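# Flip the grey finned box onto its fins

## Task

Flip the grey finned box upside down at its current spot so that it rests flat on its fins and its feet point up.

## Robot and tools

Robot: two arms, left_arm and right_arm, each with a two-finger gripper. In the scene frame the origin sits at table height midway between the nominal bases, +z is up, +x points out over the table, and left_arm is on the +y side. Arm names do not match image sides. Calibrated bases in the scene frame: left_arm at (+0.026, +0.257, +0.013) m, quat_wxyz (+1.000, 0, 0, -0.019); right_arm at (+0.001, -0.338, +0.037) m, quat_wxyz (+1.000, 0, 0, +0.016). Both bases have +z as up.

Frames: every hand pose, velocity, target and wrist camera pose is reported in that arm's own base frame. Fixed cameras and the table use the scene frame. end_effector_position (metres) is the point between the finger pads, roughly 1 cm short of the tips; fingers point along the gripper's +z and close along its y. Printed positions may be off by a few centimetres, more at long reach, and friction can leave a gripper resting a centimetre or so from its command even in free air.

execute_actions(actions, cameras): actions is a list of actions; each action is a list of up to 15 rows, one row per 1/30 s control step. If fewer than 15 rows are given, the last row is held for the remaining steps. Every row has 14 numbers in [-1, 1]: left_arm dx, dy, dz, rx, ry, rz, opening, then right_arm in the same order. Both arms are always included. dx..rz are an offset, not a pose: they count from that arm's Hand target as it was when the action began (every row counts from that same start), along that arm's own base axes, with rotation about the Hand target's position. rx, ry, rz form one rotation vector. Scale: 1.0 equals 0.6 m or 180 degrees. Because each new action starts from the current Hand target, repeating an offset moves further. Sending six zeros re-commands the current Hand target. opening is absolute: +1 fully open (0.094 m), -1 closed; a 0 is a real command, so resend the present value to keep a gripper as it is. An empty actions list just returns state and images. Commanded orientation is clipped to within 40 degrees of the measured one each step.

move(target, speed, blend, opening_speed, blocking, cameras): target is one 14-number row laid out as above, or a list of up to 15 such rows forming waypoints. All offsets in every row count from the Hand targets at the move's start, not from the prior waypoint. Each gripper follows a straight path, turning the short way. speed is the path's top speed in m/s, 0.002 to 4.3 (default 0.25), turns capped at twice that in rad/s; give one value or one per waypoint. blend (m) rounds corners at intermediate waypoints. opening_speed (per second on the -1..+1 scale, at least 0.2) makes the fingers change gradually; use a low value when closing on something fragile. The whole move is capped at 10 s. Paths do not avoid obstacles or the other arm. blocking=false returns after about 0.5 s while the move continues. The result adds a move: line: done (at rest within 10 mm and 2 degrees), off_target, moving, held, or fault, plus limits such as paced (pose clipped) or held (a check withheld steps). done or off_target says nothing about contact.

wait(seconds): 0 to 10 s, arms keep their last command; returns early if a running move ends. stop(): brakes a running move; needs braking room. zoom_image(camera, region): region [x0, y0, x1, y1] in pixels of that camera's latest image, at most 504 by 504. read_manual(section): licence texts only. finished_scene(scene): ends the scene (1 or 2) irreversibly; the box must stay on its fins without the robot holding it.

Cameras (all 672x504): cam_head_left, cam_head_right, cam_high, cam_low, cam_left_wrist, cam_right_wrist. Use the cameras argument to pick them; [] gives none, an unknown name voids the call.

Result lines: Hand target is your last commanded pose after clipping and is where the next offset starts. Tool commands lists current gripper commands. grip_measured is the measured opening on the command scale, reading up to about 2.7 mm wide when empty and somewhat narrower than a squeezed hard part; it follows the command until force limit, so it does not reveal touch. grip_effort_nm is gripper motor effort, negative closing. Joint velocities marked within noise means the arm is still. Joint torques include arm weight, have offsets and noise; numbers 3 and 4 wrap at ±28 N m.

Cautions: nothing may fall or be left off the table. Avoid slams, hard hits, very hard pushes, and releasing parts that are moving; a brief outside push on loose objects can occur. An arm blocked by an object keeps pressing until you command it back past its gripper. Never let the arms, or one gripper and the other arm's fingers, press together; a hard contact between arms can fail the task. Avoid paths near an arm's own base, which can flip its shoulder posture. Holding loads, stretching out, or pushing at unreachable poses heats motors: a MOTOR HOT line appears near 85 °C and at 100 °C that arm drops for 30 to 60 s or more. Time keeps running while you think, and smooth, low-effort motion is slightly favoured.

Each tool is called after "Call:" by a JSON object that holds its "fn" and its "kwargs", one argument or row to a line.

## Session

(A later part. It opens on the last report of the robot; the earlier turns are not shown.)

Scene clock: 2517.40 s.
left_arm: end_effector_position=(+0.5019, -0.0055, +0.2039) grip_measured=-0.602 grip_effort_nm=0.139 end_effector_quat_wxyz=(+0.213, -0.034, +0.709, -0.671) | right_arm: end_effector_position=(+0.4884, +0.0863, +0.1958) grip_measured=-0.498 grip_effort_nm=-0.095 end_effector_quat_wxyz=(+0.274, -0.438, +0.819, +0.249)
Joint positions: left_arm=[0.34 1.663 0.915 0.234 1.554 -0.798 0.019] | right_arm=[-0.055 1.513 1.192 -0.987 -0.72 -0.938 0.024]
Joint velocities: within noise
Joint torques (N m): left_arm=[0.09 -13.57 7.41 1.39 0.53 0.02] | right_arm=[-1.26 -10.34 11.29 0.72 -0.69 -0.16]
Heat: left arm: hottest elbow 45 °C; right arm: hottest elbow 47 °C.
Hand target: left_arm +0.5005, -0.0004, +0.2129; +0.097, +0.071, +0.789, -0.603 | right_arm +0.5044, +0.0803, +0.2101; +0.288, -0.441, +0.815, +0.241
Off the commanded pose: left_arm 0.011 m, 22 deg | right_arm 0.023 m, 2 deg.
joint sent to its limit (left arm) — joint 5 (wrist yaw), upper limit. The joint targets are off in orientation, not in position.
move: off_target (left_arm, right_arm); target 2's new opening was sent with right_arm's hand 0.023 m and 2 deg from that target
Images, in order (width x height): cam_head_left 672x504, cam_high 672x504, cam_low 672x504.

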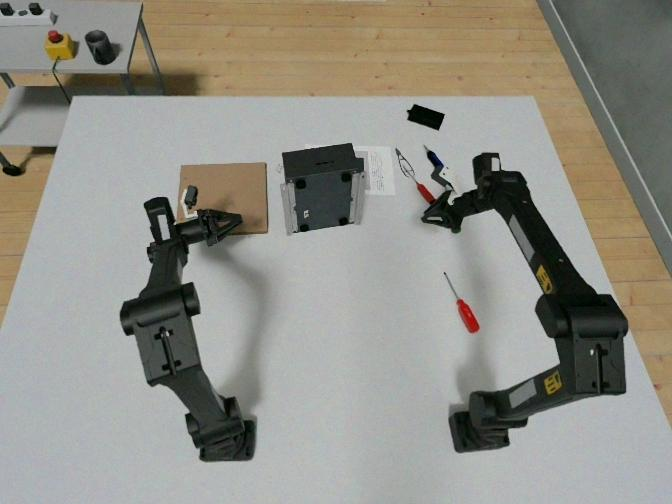

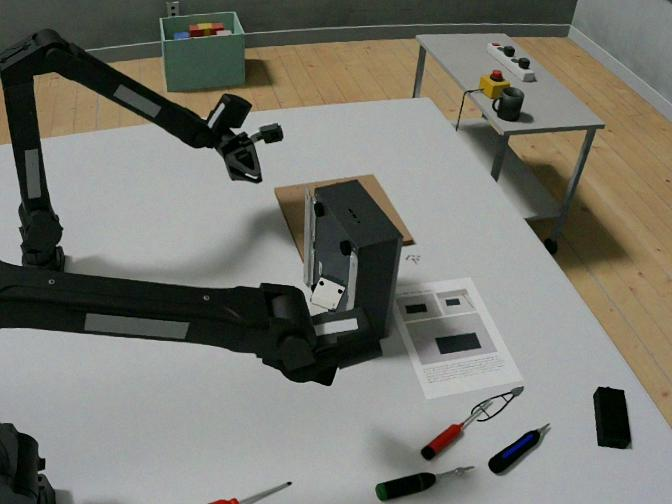

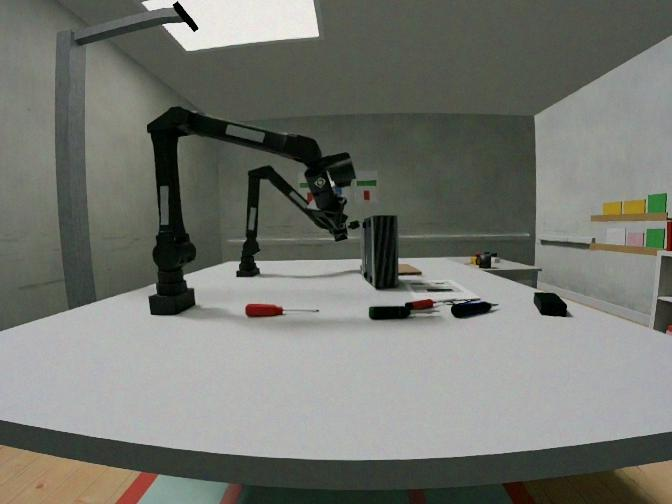

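Call:
{"fn": "move", "kwargs": {
  "target": [
    [0.0625,-0.107,-0.05,0.0868,-0.391,-0.1,-0.5,0.188,0.02,0.0,0.112,-0.0647,0.189,-0.5],
    [0.0625,-0.107,-0.218,0.0868,-0.391,-0.1,-0.5,0.188,0.0795,-0.2135,0.112,-0.0647,0.189,-0.5]
  ],
  "speed": 0.2
}}

Scene clock: 2535.80 s.
left_arm: end_effector_position=(+0.5275, -0.0617, +0.0872) grip_measured=-0.503 grip_effort_nm=0.154 end_effector_quat_wxyz=(+0.433, +0.522, +0.644, -0.354) | right_arm: end_effector_position=(+0.6151, +0.1226, +0.0828) grip_measured=-0.498 grip_effort_nm=-0.095 end_effector_quat_wxyz=(-0.356, +0.622, -0.567, -0.405)
Joint positions: left_arm=[0.189 1.893 1.204 -0.841 1.187 1.524 0.023] | right_arm=[-0.051 2.243 1.81 -1.474 -1.112 -1.924 0.024]
Joint velocities: within noise
Joint torques (N m): left_arm=[-1.61 -12.57 9.47 0.25 0.62 -0.05] | right_arm=[-0.38 -20.19 7.27 0.23 -0.83 0.08]
Heat: left arm: hottest elbow 43 °C; right arm: hottest elbow 48 °C.
Hand target: left_arm +0.5380, -0.0647, +0.0822; +0.432, +0.529, +0.639, -0.354 | right_arm +0.6173, +0.1279, +0.0821; -0.357, +0.624, -0.565, -0.405
Off the commanded pose: left_arm 0.012 m, 1 deg | right_arm 0.006 m, 0 deg.
move: off_target (left_arm)

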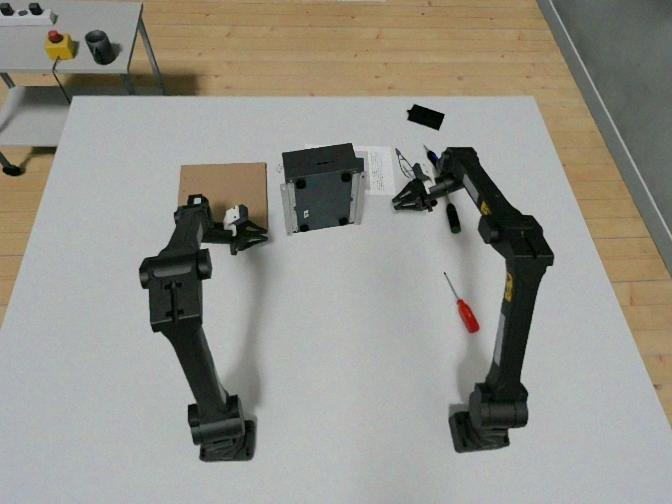

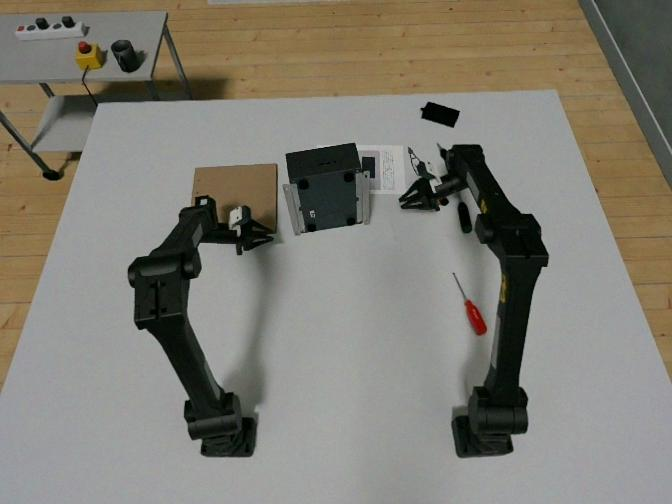

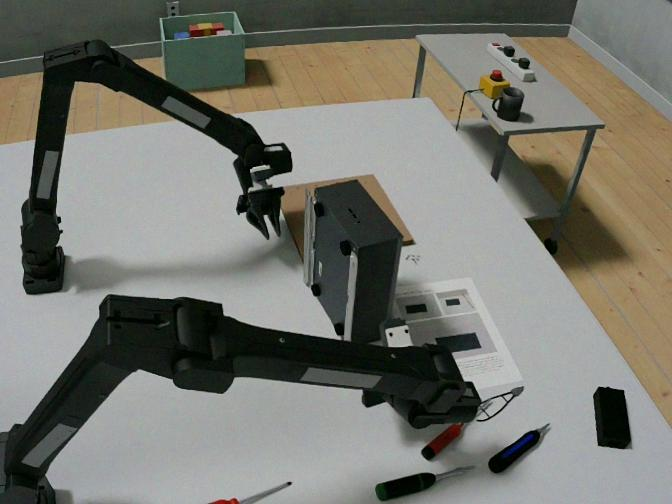

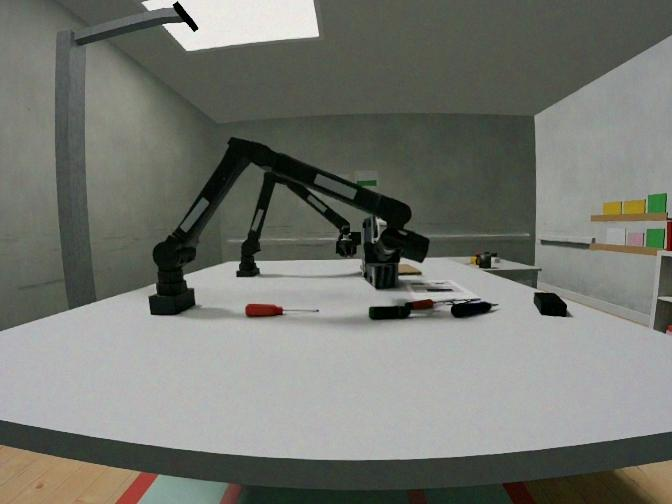

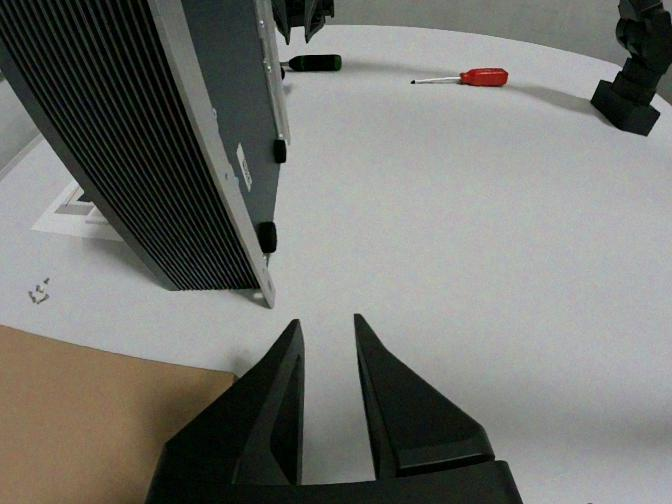

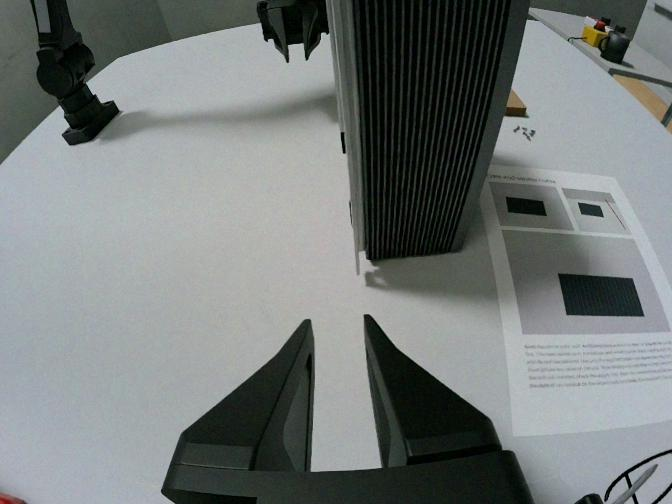

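Call:
{"fn": "move", "kwargs": {
  "target": [0.1,-0.0363,-0.0445,0,0,0,-0.5,0.0215,0.0813,-0.0523,0,0,0,-0.5],
  "speed": 0.12,
  "cameras": ["cam_left_wrist","cam_right_wrist","cam_head_left"]
}}

Scene clock: 2576.07 s.
left_arm: end_effector_position=(+0.5851, -0.0836, +0.0621) grip_measured=-0.503 grip_effort_nm=0.154 end_effector_quat_wxyz=(+0.432, +0.527, +0.640, -0.355) | right_arm: end_effector_position=(+0.6300, +0.1731, +0.0558) grip_measured=-0.498 grip_effort_nm=-0.090 end_effector_quat_wxyz=(-0.358, +0.626, -0.564, -0.402)
Joint positions: left_arm=[0.131 2.03 1.351 -0.738 1.181 1.407 0.023] | right_arm=[0.029 2.278 1.807 -1.271 -1.13 -1.755 0.024]
Joint velocities: within noise
Joint torques (N m): left_arm=[-1.49 -14.68 9.65 1.28 0.62 -0.31] | right_arm=[-0.56 -19.72 6.64 0.51 -0.87 0.12]
Heat: left arm: hottest elbow 41 °C; right arm: hottest elbow 46 °C.
Hand target: left_arm +0.5979, -0.0864, +0.0554; +0.431, +0.529, +0.639, -0.354 | right_arm +0.6303, +0.1765, +0.0507; -0.357, +0.624, -0.565, -0.405
Off the commanded pose: left_arm 0.015 m, 0 deg | right_arm 0.006 m, 0 deg.
move: off_target (left_arm)
Images, in order (width x height): cam_head_left 672x504, cam_left_wrist 672x504, cam_right_wrist 672x504.

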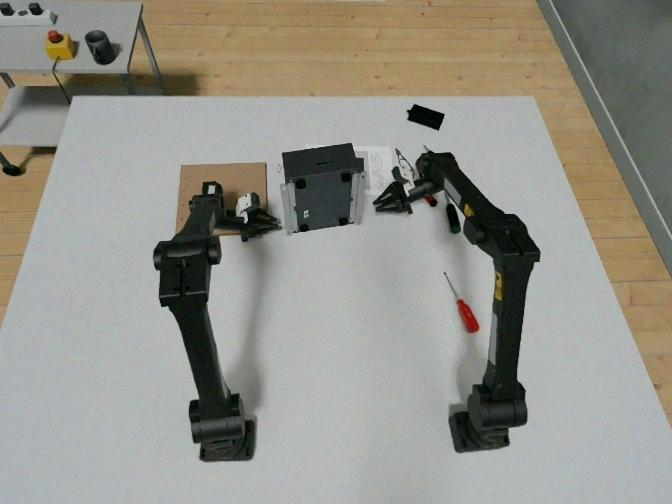

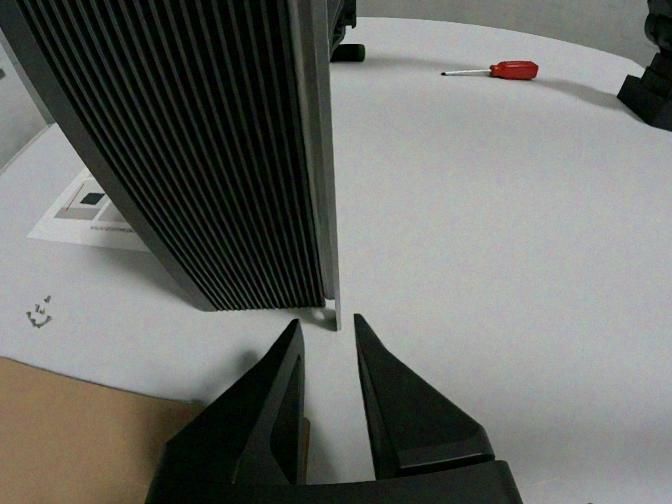

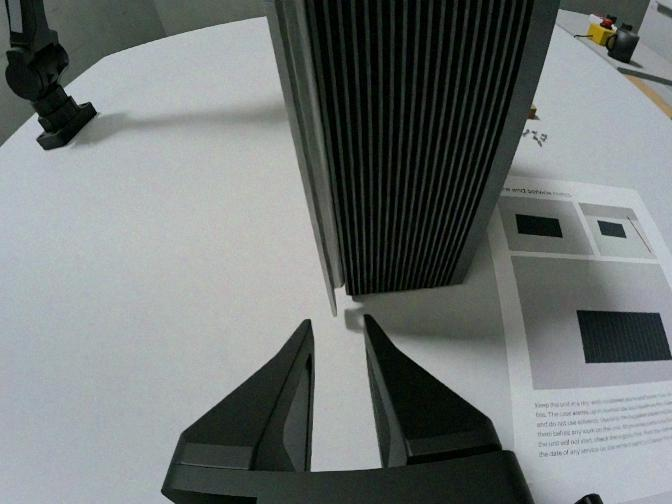

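Call:
{"fn": "execute_actions", "kwargs": {
  "actions": []
}}

Scene clock: 2599.97 s.
left_arm: end_effector_position=(+0.5853, -0.0835, +0.0621) grip_measured=-0.503 grip_effort_nm=0.159 end_effector_quat_wxyz=(+0.432, +0.527, +0.640, -0.354) | right_arm: end_effector_position=(+0.6300, +0.1731, +0.0559) grip_measured=-0.498 grip_effort_nm=-0.090 end_effector_quat_wxyz=(-0.358, +0.625, -0.564, -0.402)
Joint positions: left_arm=[0.131 2.03 1.351 -0.737 1.181 1.406 0.023] | right_arm=[0.029 2.278 1.807 -1.271 -1.131 -1.754 0.024]
Joint velocities: within noise
Joint torques (N m): left_arm=[-1.44 -14.51 9.68 1.24 0.61 -0.33] | right_arm=[-0.67 -20.48 6.74 0.62 -0.87 0.08]
Heat: left arm: hottest elbow 43 °C; right arm: hottest elbow 46 °C.
Hand target: left_arm +0.5980, -0.0864, +0.0554; +0.432, +0.529, +0.639, -0.354 | right_arm +0.6303, +0.1766, +0.0508; -0.357, +0.624, -0.565, -0.405
Tool commands: left_gripper/opening=-0.5 right_gripper/opening=-0.5
Off the commanded pose: left_arm 0.015 m, 0 deg | right_arm 0.006 m, 0 deg.

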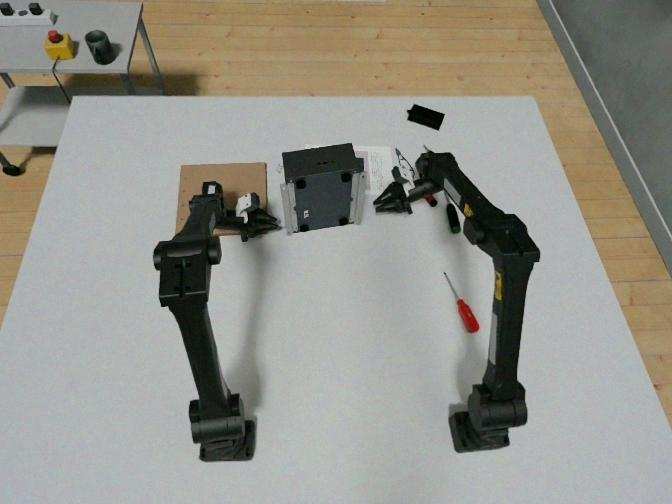

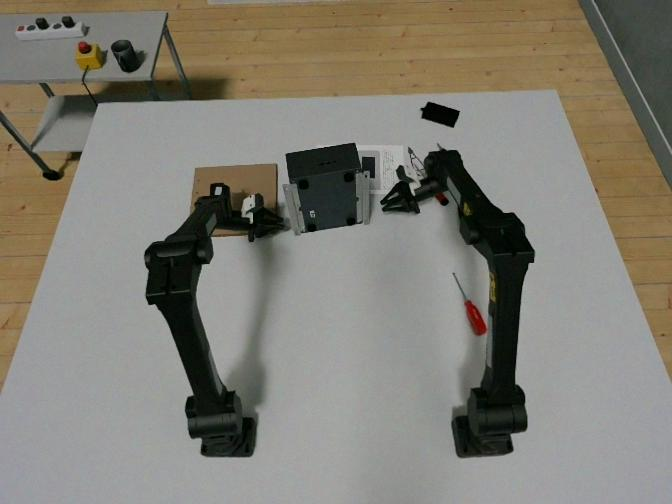

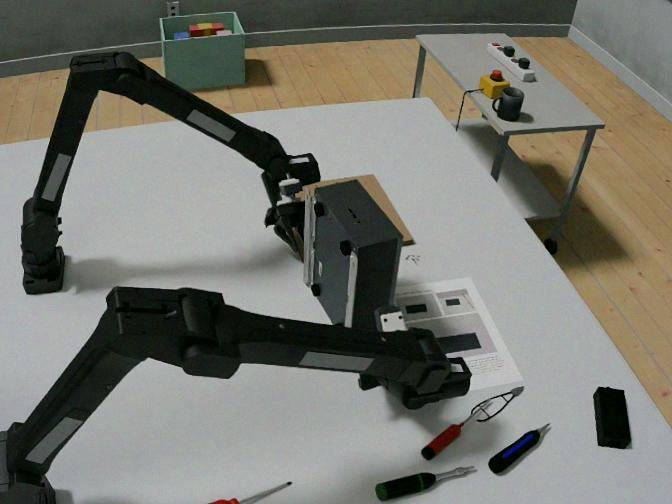

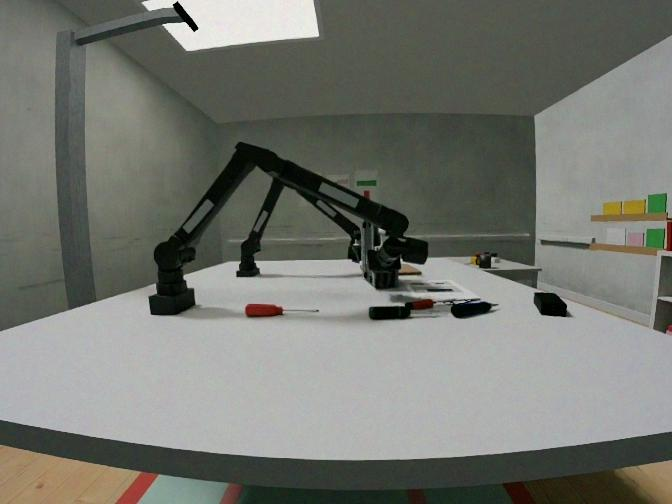

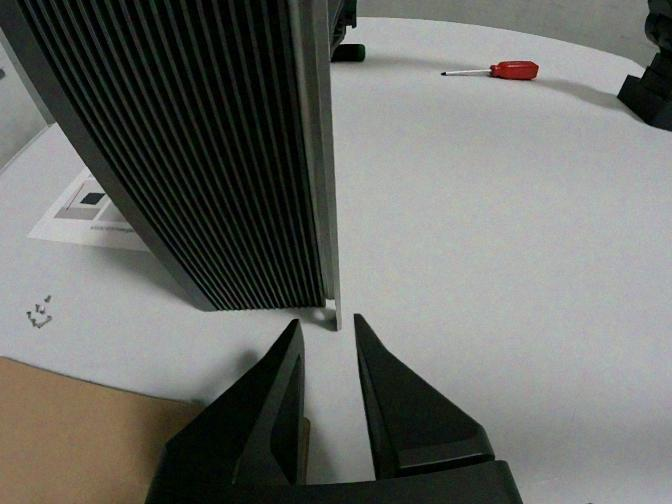

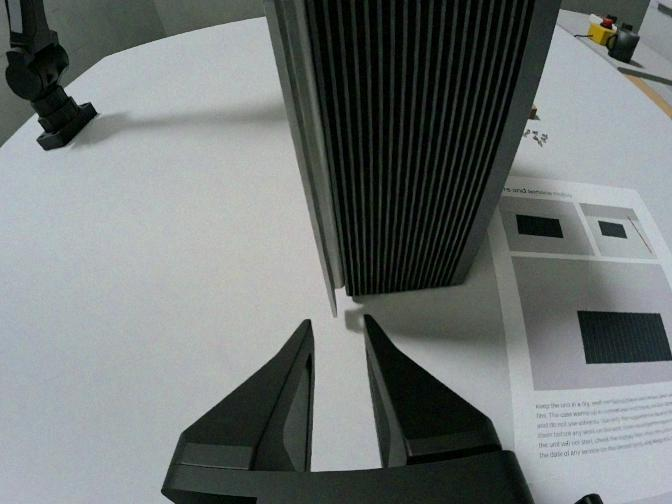

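Call:
{"fn": "move", "kwargs": {
  "target": [0.0083,-0.0617,-0.0228,0,0,0,-0.5,-0.0063,0.06,-0.0282,0,0,0,-0.5],
  "speed": 0.06,
  "cameras": ["cam_left_wrist","cam_right_wrist"]
}}

Scene clock: 2607.47 s.
left_arm: end_effector_position=(+0.6051, -0.1170, +0.0617) grip_measured=-0.502 grip_effort_nm=0.139 end_effector_quat_wxyz=(+0.443, +0.535, +0.633, -0.342) | right_arm: end_effector_position=(+0.6268, +0.2073, +0.0366) grip_measured=-0.498 grip_effort_nm=-0.095 end_effector_quat_wxyz=(-0.358, +0.624, -0.566, -0.403)
Joint positions: left_arm=[0.069 2.038 1.351 -0.544 1.163 1.247 0.023] | right_arm=[0.082 2.278 1.752 -1.102 -1.137 -1.623 0.024]
Joint velocities: within noise
Joint torques (N m): left_arm=[-1.73 -14.8 6.84 1.57 0.66 -0.34] | right_arm=[-0.44 -20.66 6.67 0.8 -0.88 0.06]
Heat: left arm: hottest elbow 43 °C; right arm: hottest elbow 46 °C.
Hand target: left_arm +0.6029, -0.1234, +0.0417; +0.432, +0.529, +0.639, -0.354 | right_arm +0.6265, +0.2127, +0.0339; -0.357, +0.624, -0.565, -0.405
Off the commanded pose: left_arm 0.021 m, 2 deg | right_arm 0.006 m, 0 deg.
move: off_target (left_arm)
Images, in order (width x height): cam_left_wrist 672x504, cam_right_wrist 672x504.

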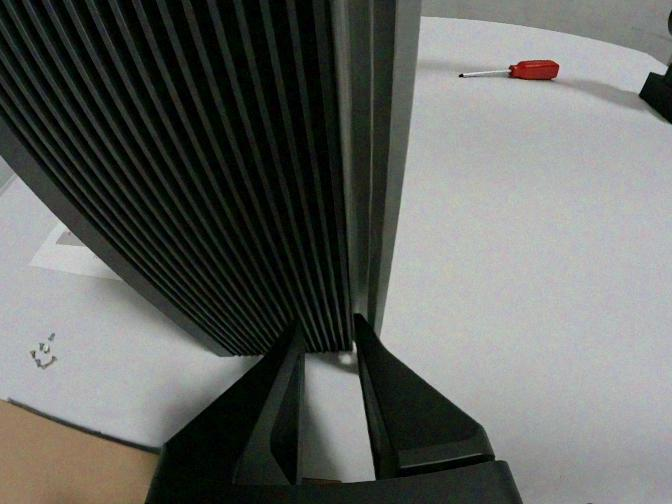

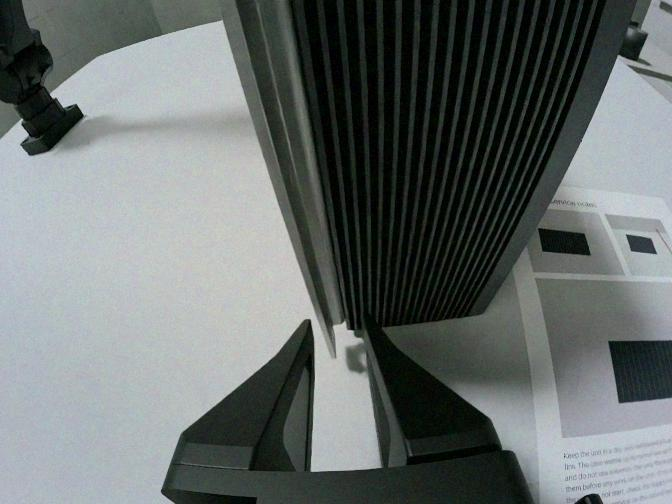

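Call:
{"fn": "move", "kwargs": {
  "target": [-0.045,0.045,0,0,0,0,-0.5,0,0,0,0,0,0,-0.5],
  "speed": 0.06,
  "cameras": ["cam_left_wrist"]
}}

Call:
{"fn": "move", "kwargs": {
  "target": [0.0075,-0.04,-0.014,0,0,0,-0.5,0.000,0.006,-0.003,0,0,0,-0.5],
  "speed": 0.06,
  "cameras": ["cam_left_wrist","cam_right_wrist"]
}}

Scene clock: 2625.37 s.
left_arm: end_effector_position=(+0.5759, -0.1008, +0.0410) grip_measured=-0.502 grip_effort_nm=0.139 end_effector_quat_wxyz=(+0.429, +0.529, +0.640, -0.355) | right_arm: end_effector_position=(+0.6268, +0.2073, +0.0366) grip_measured=-0.498 grip_effort_nm=-0.095 end_effector_quat_wxyz=(-0.358, +0.624, -0.566, -0.403)
Joint positions: left_arm=[0.102 2.038 1.291 -0.613 1.173 1.343 0.023] | right_arm=[0.082 2.278 1.752 -1.102 -1.137 -1.621 0.024]
Joint velocities: within noise
Joint torques (N m): left_arm=[-0.09 -16.97 6.67 0.5 0.85 -0.08] | right_arm=[-0.26 -19.9 6.75 0.87 -0.89 0.08]
Heat: left arm: hottest elbow 42 °C; right arm: hottest elbow 45 °C.
Hand target: left_arm +0.5760, -0.0965, +0.0418; +0.432, +0.529, +0.639, -0.354 | right_arm +0.6265, +0.2127, +0.0339; -0.357, +0.624, -0.565, -0.405
Off the commanded pose: left_arm 0.005 m, 0 deg | right_arm 0.006 m, 0 deg.
move: done
Images, in order (width x height): cam_left_wrist 672x504.

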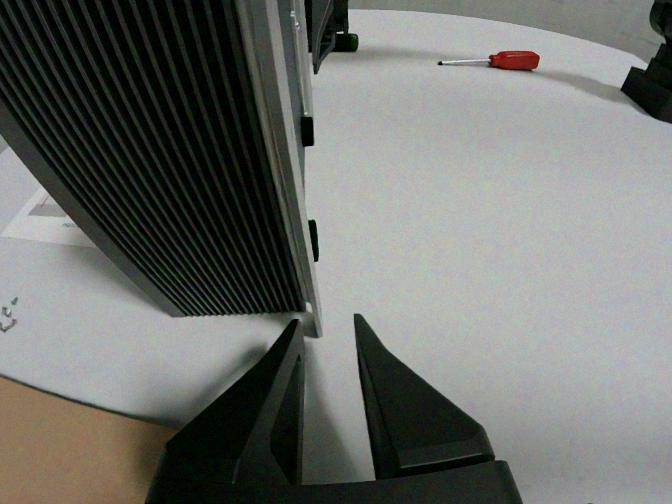

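Scene clock: 2626.67 s.
left_arm: end_effector_position=(+0.5820, -0.1173, +0.0401) grip_measured=-0.502 grip_effort_nm=0.134 end_effector_quat_wxyz=(+0.436, +0.532, +0.636, -0.350) | right_arm: end_effector_position=(+0.6278, +0.2074, +0.0351) grip_measured=-0.498 grip_effort_nm=-0.095 end_effector_quat_wxyz=(-0.359, +0.622, -0.568, -0.402)
Joint positions: left_arm=[0.071 2.038 1.279 -0.51 1.168 1.264 0.023] | right_arm=[0.082 2.278 1.748 -1.085 -1.137 -1.608 0.024]
Joint velocities: within noise
Joint torques (N m): left_arm=[-1.32 -16.26 6.22 1.51 0.58 -0.33] | right_arm=[0.85 -20.31 6.8 0.8 -0.89 0.04]
Heat: left arm: hottest elbow 42 °C; right arm: hottest elbow 45 °C.
Hand target: left_arm +0.5805, -0.1203, +0.0333; +0.432, +0.529, +0.639, -0.354 | right_arm +0.6264, +0.2162, +0.0320; -0.357, +0.624, -0.565, -0.405
Off the commanded pose: left_arm 0.008 m, 1 deg | right_arm 0.009 m, 1 deg.
move: done
Images, in order (width x height): cam_left_wrist 672x504, cam_right_wrist 672x504.

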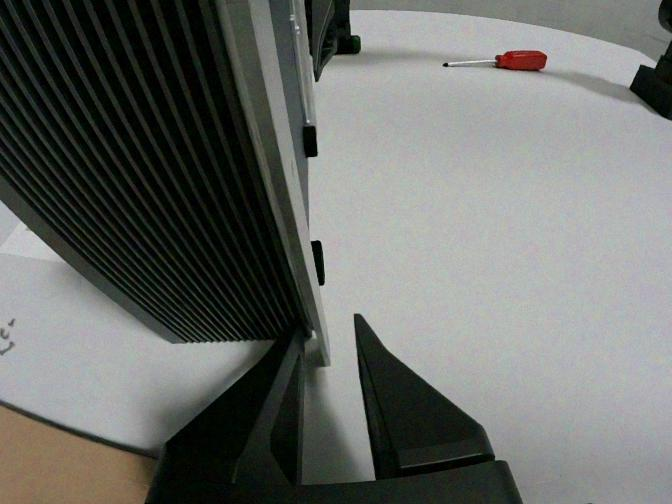

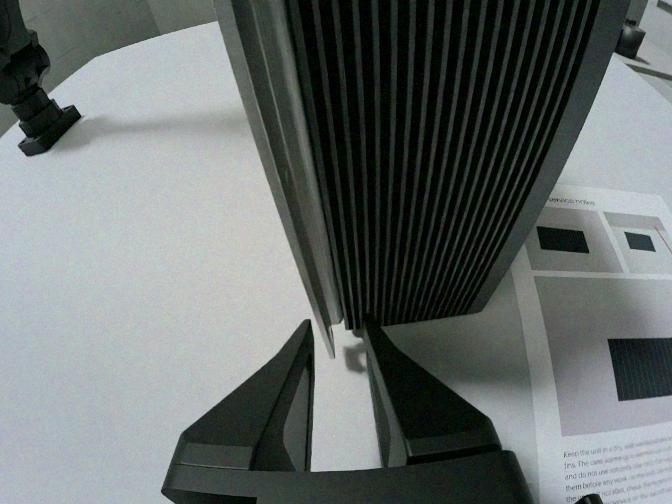

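Call:
{"fn": "move", "kwargs": {
  "target": [0.012,-0.02,-0.007,0,0,0,-0.5,-0.0137,0.02,-0.009,0,0,0,-0.5],
  "speed": 0.05,
  "cameras": ["cam_left_wrist","cam_right_wrist"]
}}

Scene clock: 2667.30 s.
left_arm: end_effector_position=(+0.5873, -0.1280, +0.0415) grip_measured=-0.502 grip_effort_nm=0.134 end_effector_quat_wxyz=(+0.438, +0.532, +0.635, -0.348) | right_arm: end_effector_position=(+0.6179, +0.2207, +0.0201) grip_measured=-0.498 grip_effort_nm=-0.090 end_effector_quat_wxyz=(-0.354, +0.620, -0.570, -0.406)
Joint positions: left_arm=[0.052 2.038 1.279 -0.455 1.161 1.211 0.023] | right_arm=[0.104 2.278 1.702 -1.011 -1.138 -1.562 0.024]
Joint velocities: within noise
Joint torques (N m): left_arm=[-1.55 -15.03 6.97 1.5 0.58 -0.37] | right_arm=[0.26 -21.71 6.49 0.94 -0.88 0.05]
Heat: left arm: hottest elbow 40 °C; right arm: hottest elbow 43 °C.
Hand target: left_arm +0.5877, -0.1324, +0.0292; +0.432, +0.529, +0.639, -0.354 | right_arm +0.6183, +0.2281, +0.0266; -0.357, +0.624, -0.565, -0.405
Off the commanded pose: left_arm 0.013 m, 1 deg | right_arm 0.010 m, 1 deg.
move: off_target (left_arm)
Images, in order (width x height): cam_left_wrist 672x504, cam_right_wrist 672x504.

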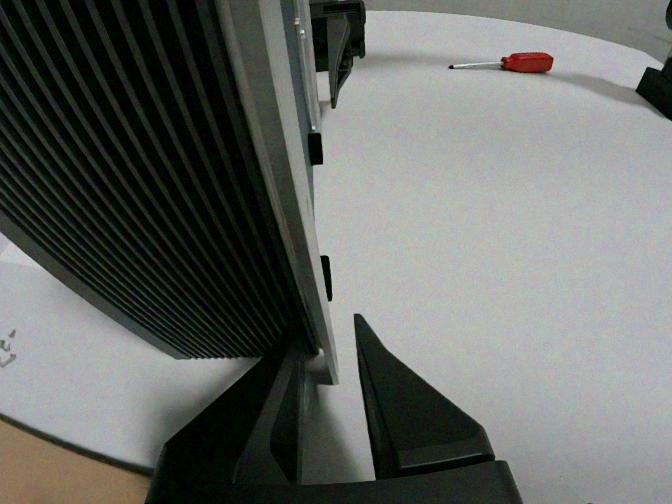

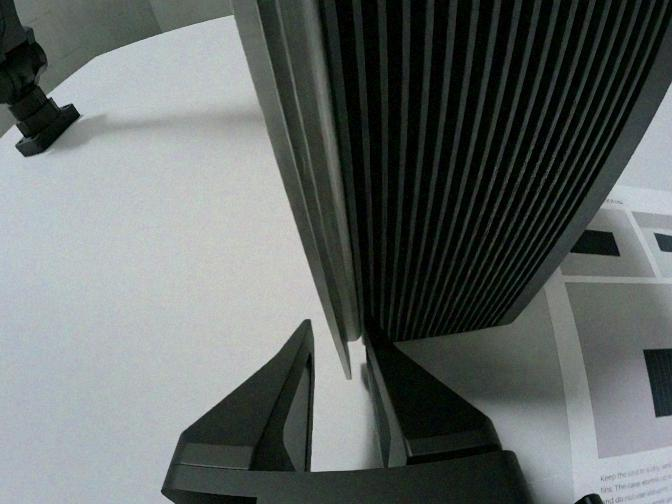

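Call:
{"fn": "move", "kwargs": {
  "target": [0.0,0,0.0,0,0,0,-1,0,0,0,0,0,0,-1],
  "speed": 0.03,
  "opening_speed": 0.2
}}

Scene clock: 2673.13 s.
left_arm: end_effector_position=(+0.5869, -0.1281, +0.0413) grip_measured=-0.945 grip_effort_nm=-0.994 end_effector_quat_wxyz=(+0.439, +0.532, +0.635, -0.348) | right_arm: end_effector_position=(+0.6186, +0.2208, +0.0201) grip_measured=-0.939 grip_effort_nm=-1.028 end_effector_quat_wxyz=(-0.357, +0.623, -0.567, -0.404)
Joint positions: left_arm=[0.052 2.038 1.277 -0.451 1.162 1.21 0.003] | right_arm=[0.104 2.278 1.702 -1.006 -1.138 -1.57 0.003]
Joint velocities: within noise
Joint torques (N m): left_arm=[-1.61 -15.09 7.09 1.48 0.51 -0.33] | right_arm=[0.38 -21.48 6.5 0.59 -0.84 0.13]
Heat: left arm: hottest elbow 40 °C; right arm: hottest elbow 43 °C.
Hand target: left_arm +0.5877, -0.1324, +0.0292; +0.432, +0.529, +0.639, -0.354 | right_arm +0.6182, +0.2281, +0.0266; -0.357, +0.624, -0.565, -0.405
Off the commanded pose: left_arm 0.013 m, 1 deg | right_arm 0.010 m, 0 deg.
move: off_target (left_arm)

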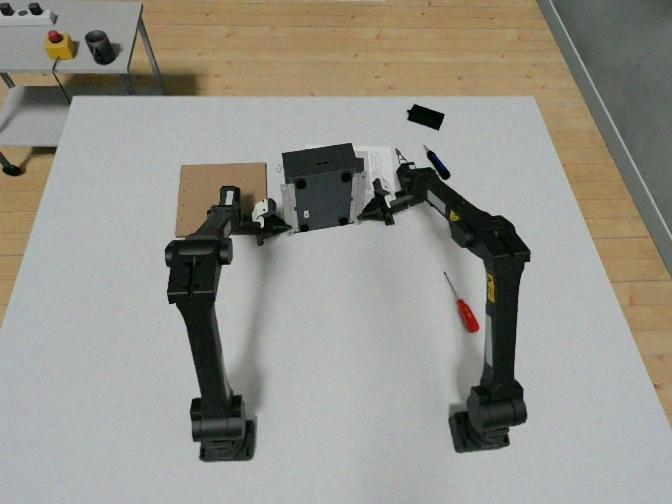

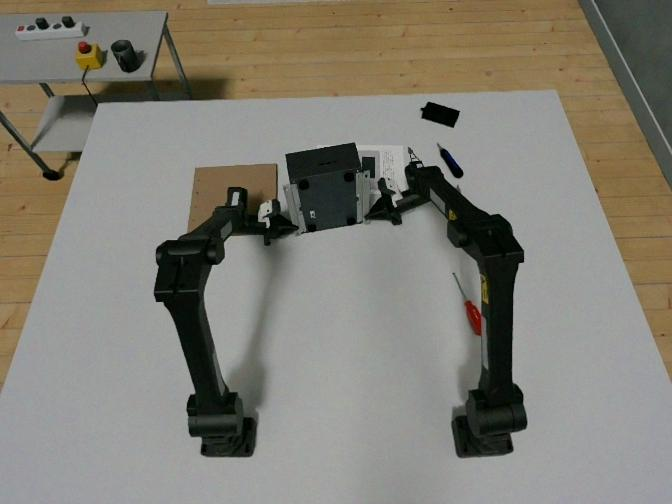

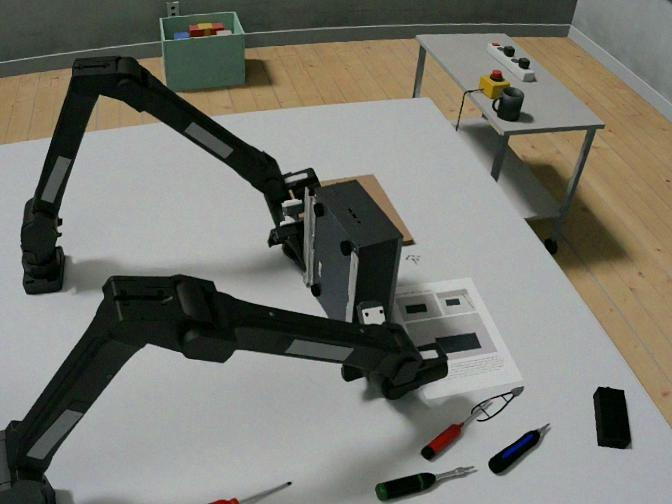

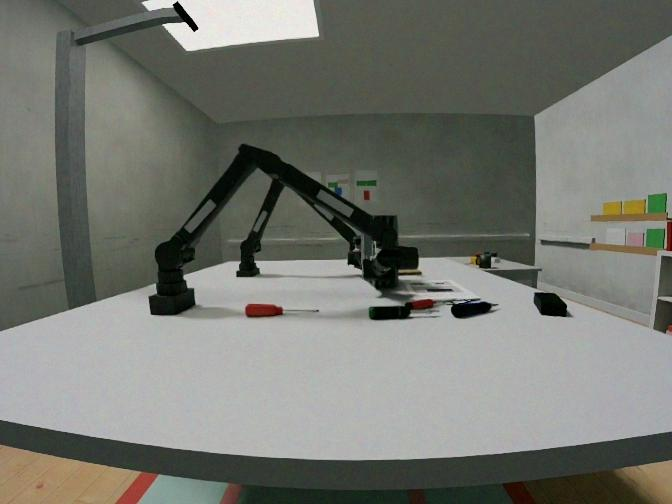

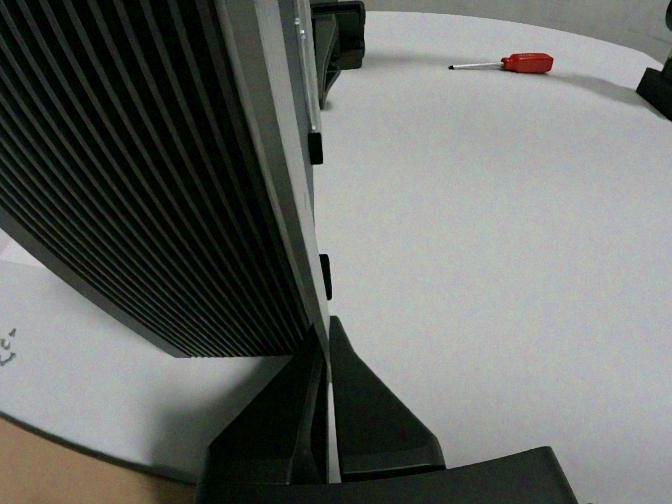

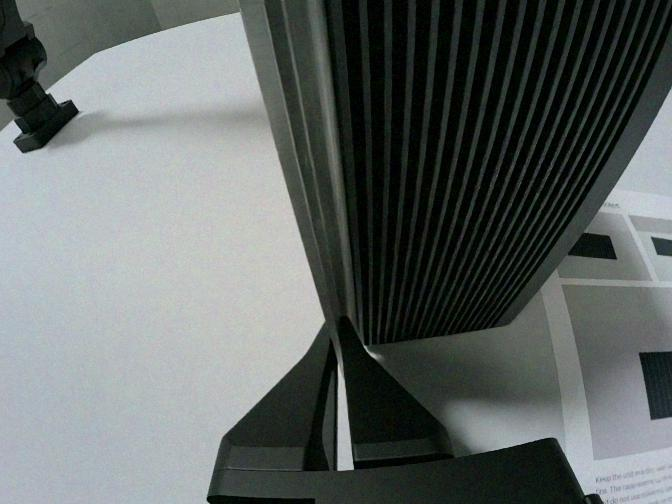

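Call:
{"fn": "move", "kwargs": {
  "target": [-0.1,-0.0038,0.01,0,0,0,-1,-0.1,0.0032,0,0,0,0,-1],
  "speed": 0.04
}}

Scene clock: 2687.23 s.
left_arm: end_effector_position=(+0.5400, -0.1303, +0.0399) grip_measured=-0.946 grip_effort_nm=-1.009 end_effector_quat_wxyz=(+0.441, +0.532, +0.635, -0.345) | right_arm: end_effector_position=(+0.5647, +0.2221, +0.0193) grip_measured=-0.940 grip_effort_nm=-1.038 end_effector_quat_wxyz=(-0.362, +0.623, -0.566, -0.401)
Joint positions: left_arm=[0.052 1.951 1.112 -0.359 1.159 1.202 0.003] | right_arm=[0.115 2.156 1.463 -0.844 -1.14 -1.53 0.003]
Joint velocities: within noise
Joint torques (N m): left_arm=[-1.49 -15.85 4.08 0.91 0.62 -0.25] | right_arm=[0.03 -20.01 5.14 0.12 -0.74 0.08]
Heat: left arm: hottest elbow 39 °C; right arm: hottest elbow 43 °C.
Hand target: left_arm +0.5276, -0.1347, +0.0350; +0.431, +0.529, +0.639, -0.354 | right_arm +0.5582, +0.2301, +0.0266; -0.357, +0.624, -0.565, -0.405
Off the commanded pose: left_arm 0.014 m, 2 deg | right_arm 0.013 m, 1 deg.
move: off_target (left_arm, right_arm)

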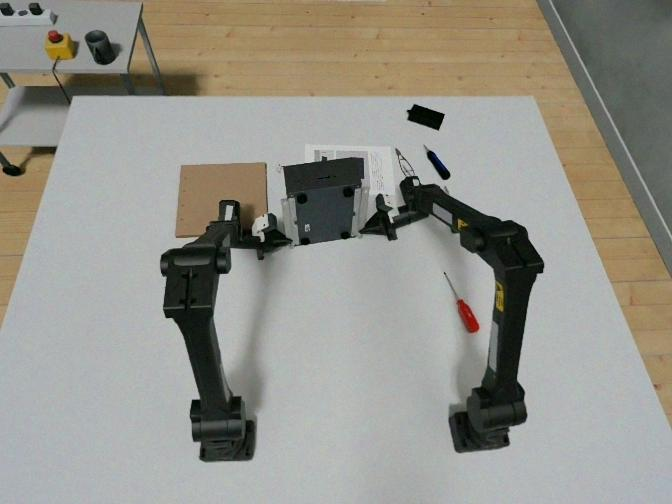

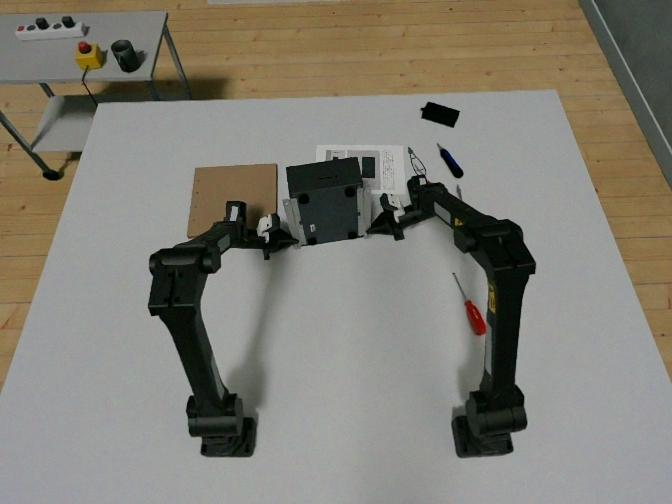

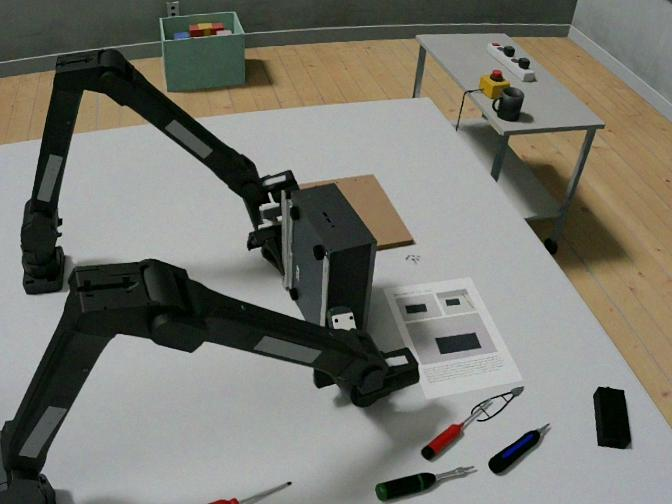

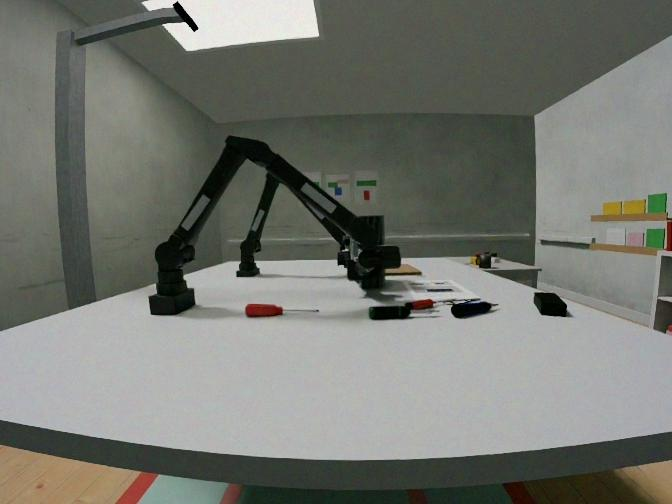

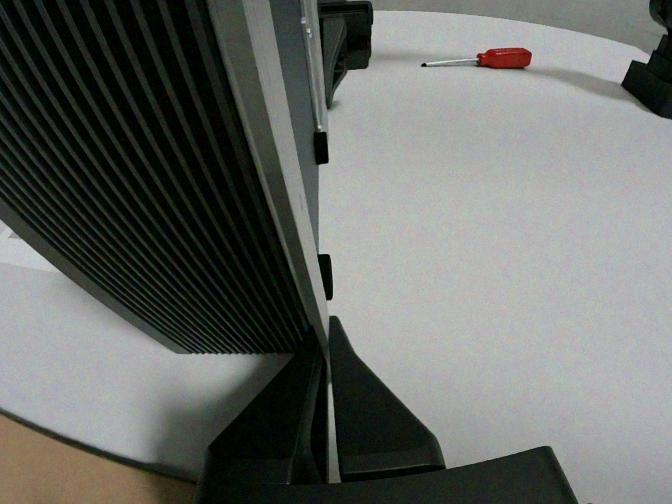

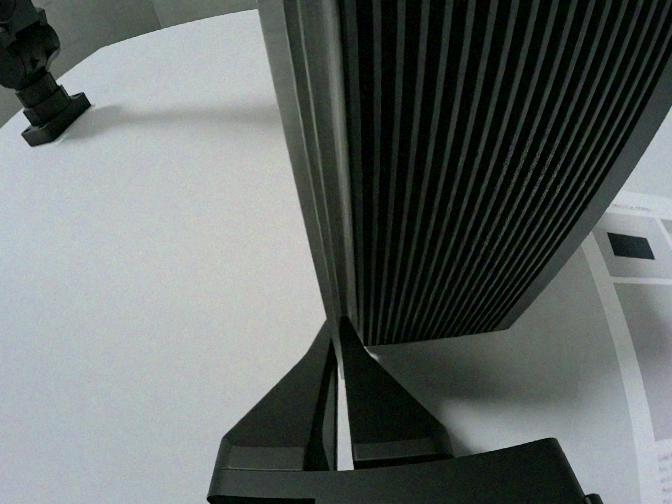

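Call:
{"fn": "move", "kwargs": {
  "target": [-0.17,-0.006,0.01,0,0,0,-1,-0.17,0.0055,0.006,0,0,0,-1],
  "speed": 0.04,
  "cameras": ["cam_head_left","cam_high","cam_left_wrist","cam_right_wrist"]
}}

Scene clock: 2699.73 s.
left_arm: end_effector_position=(+0.4361, -0.1353, +0.0394) grip_measured=-0.946 grip_effort_nm=-1.013 end_effector_quat_wxyz=(+0.435, +0.530, +0.639, -0.347) | right_arm: end_effector_position=(+0.4615, +0.2234, +0.0186) grip_measured=-0.940 grip_effort_nm=-1.043 end_effector_quat_wxyz=(-0.358, +0.623, -0.569, -0.400)
Joint positions: left_arm=[0.052 1.766 0.798 -0.247 1.154 1.203 0.003] | right_arm=[0.143 1.957 1.092 -0.613 -1.132 -1.458 0.003]
Joint velocities: within noise
Joint torques (N m): left_arm=[-1.14 -12.86 3.62 0.83 0.9 -0.2] | right_arm=[0.21 -17.08 4.66 0.85 -0.99 0.2]
Heat: left arm: hottest elbow 38 °C; right arm: hottest elbow 43 °C.
Hand target: left_arm +0.4255, -0.1383, +0.0410; +0.431, +0.529, +0.639, -0.354 | right_arm +0.4563, +0.2335, +0.0303; -0.357, +0.624, -0.565, -0.405
Off the commanded pose: left_arm 0.011 m, 1 deg | right_arm 0.016 m, 1 deg.
move: off_target (left_arm, right_arm)
Images, in order (width x height): cam_head_left 672x504, cam_high 672x504, cam_left_wrist 672x504, cam_right_wrist 672x504.

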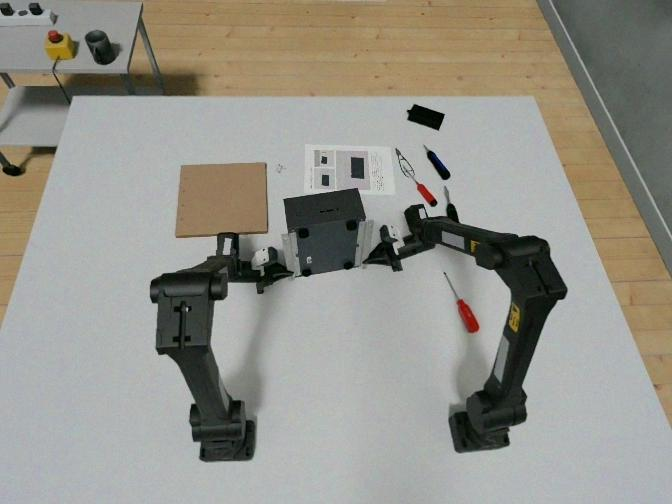

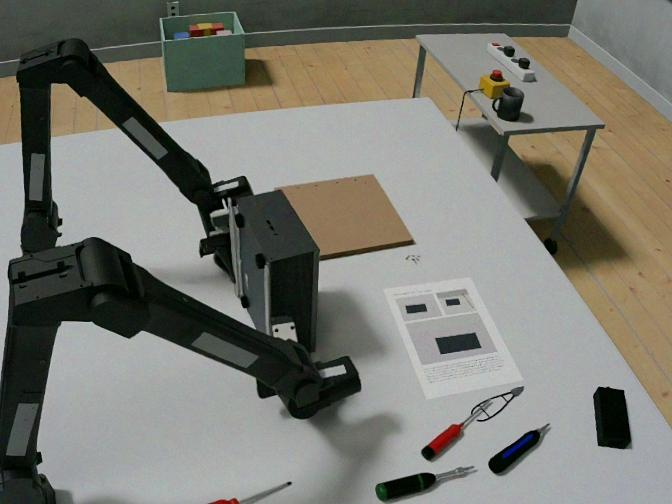

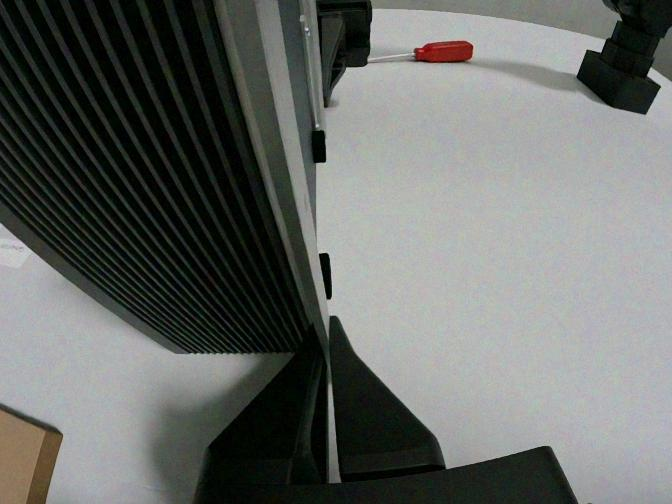

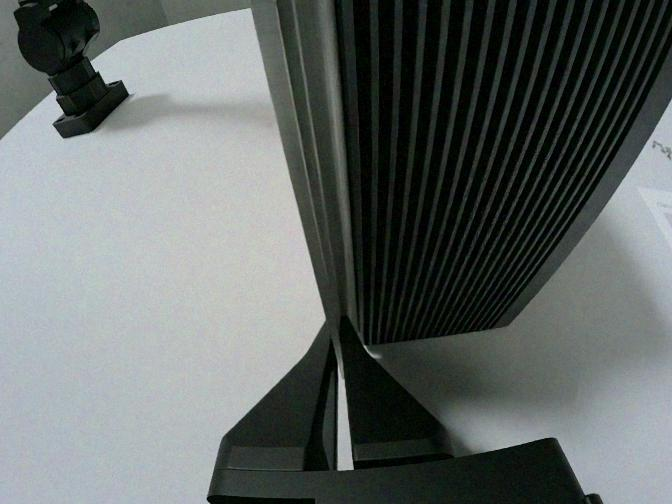

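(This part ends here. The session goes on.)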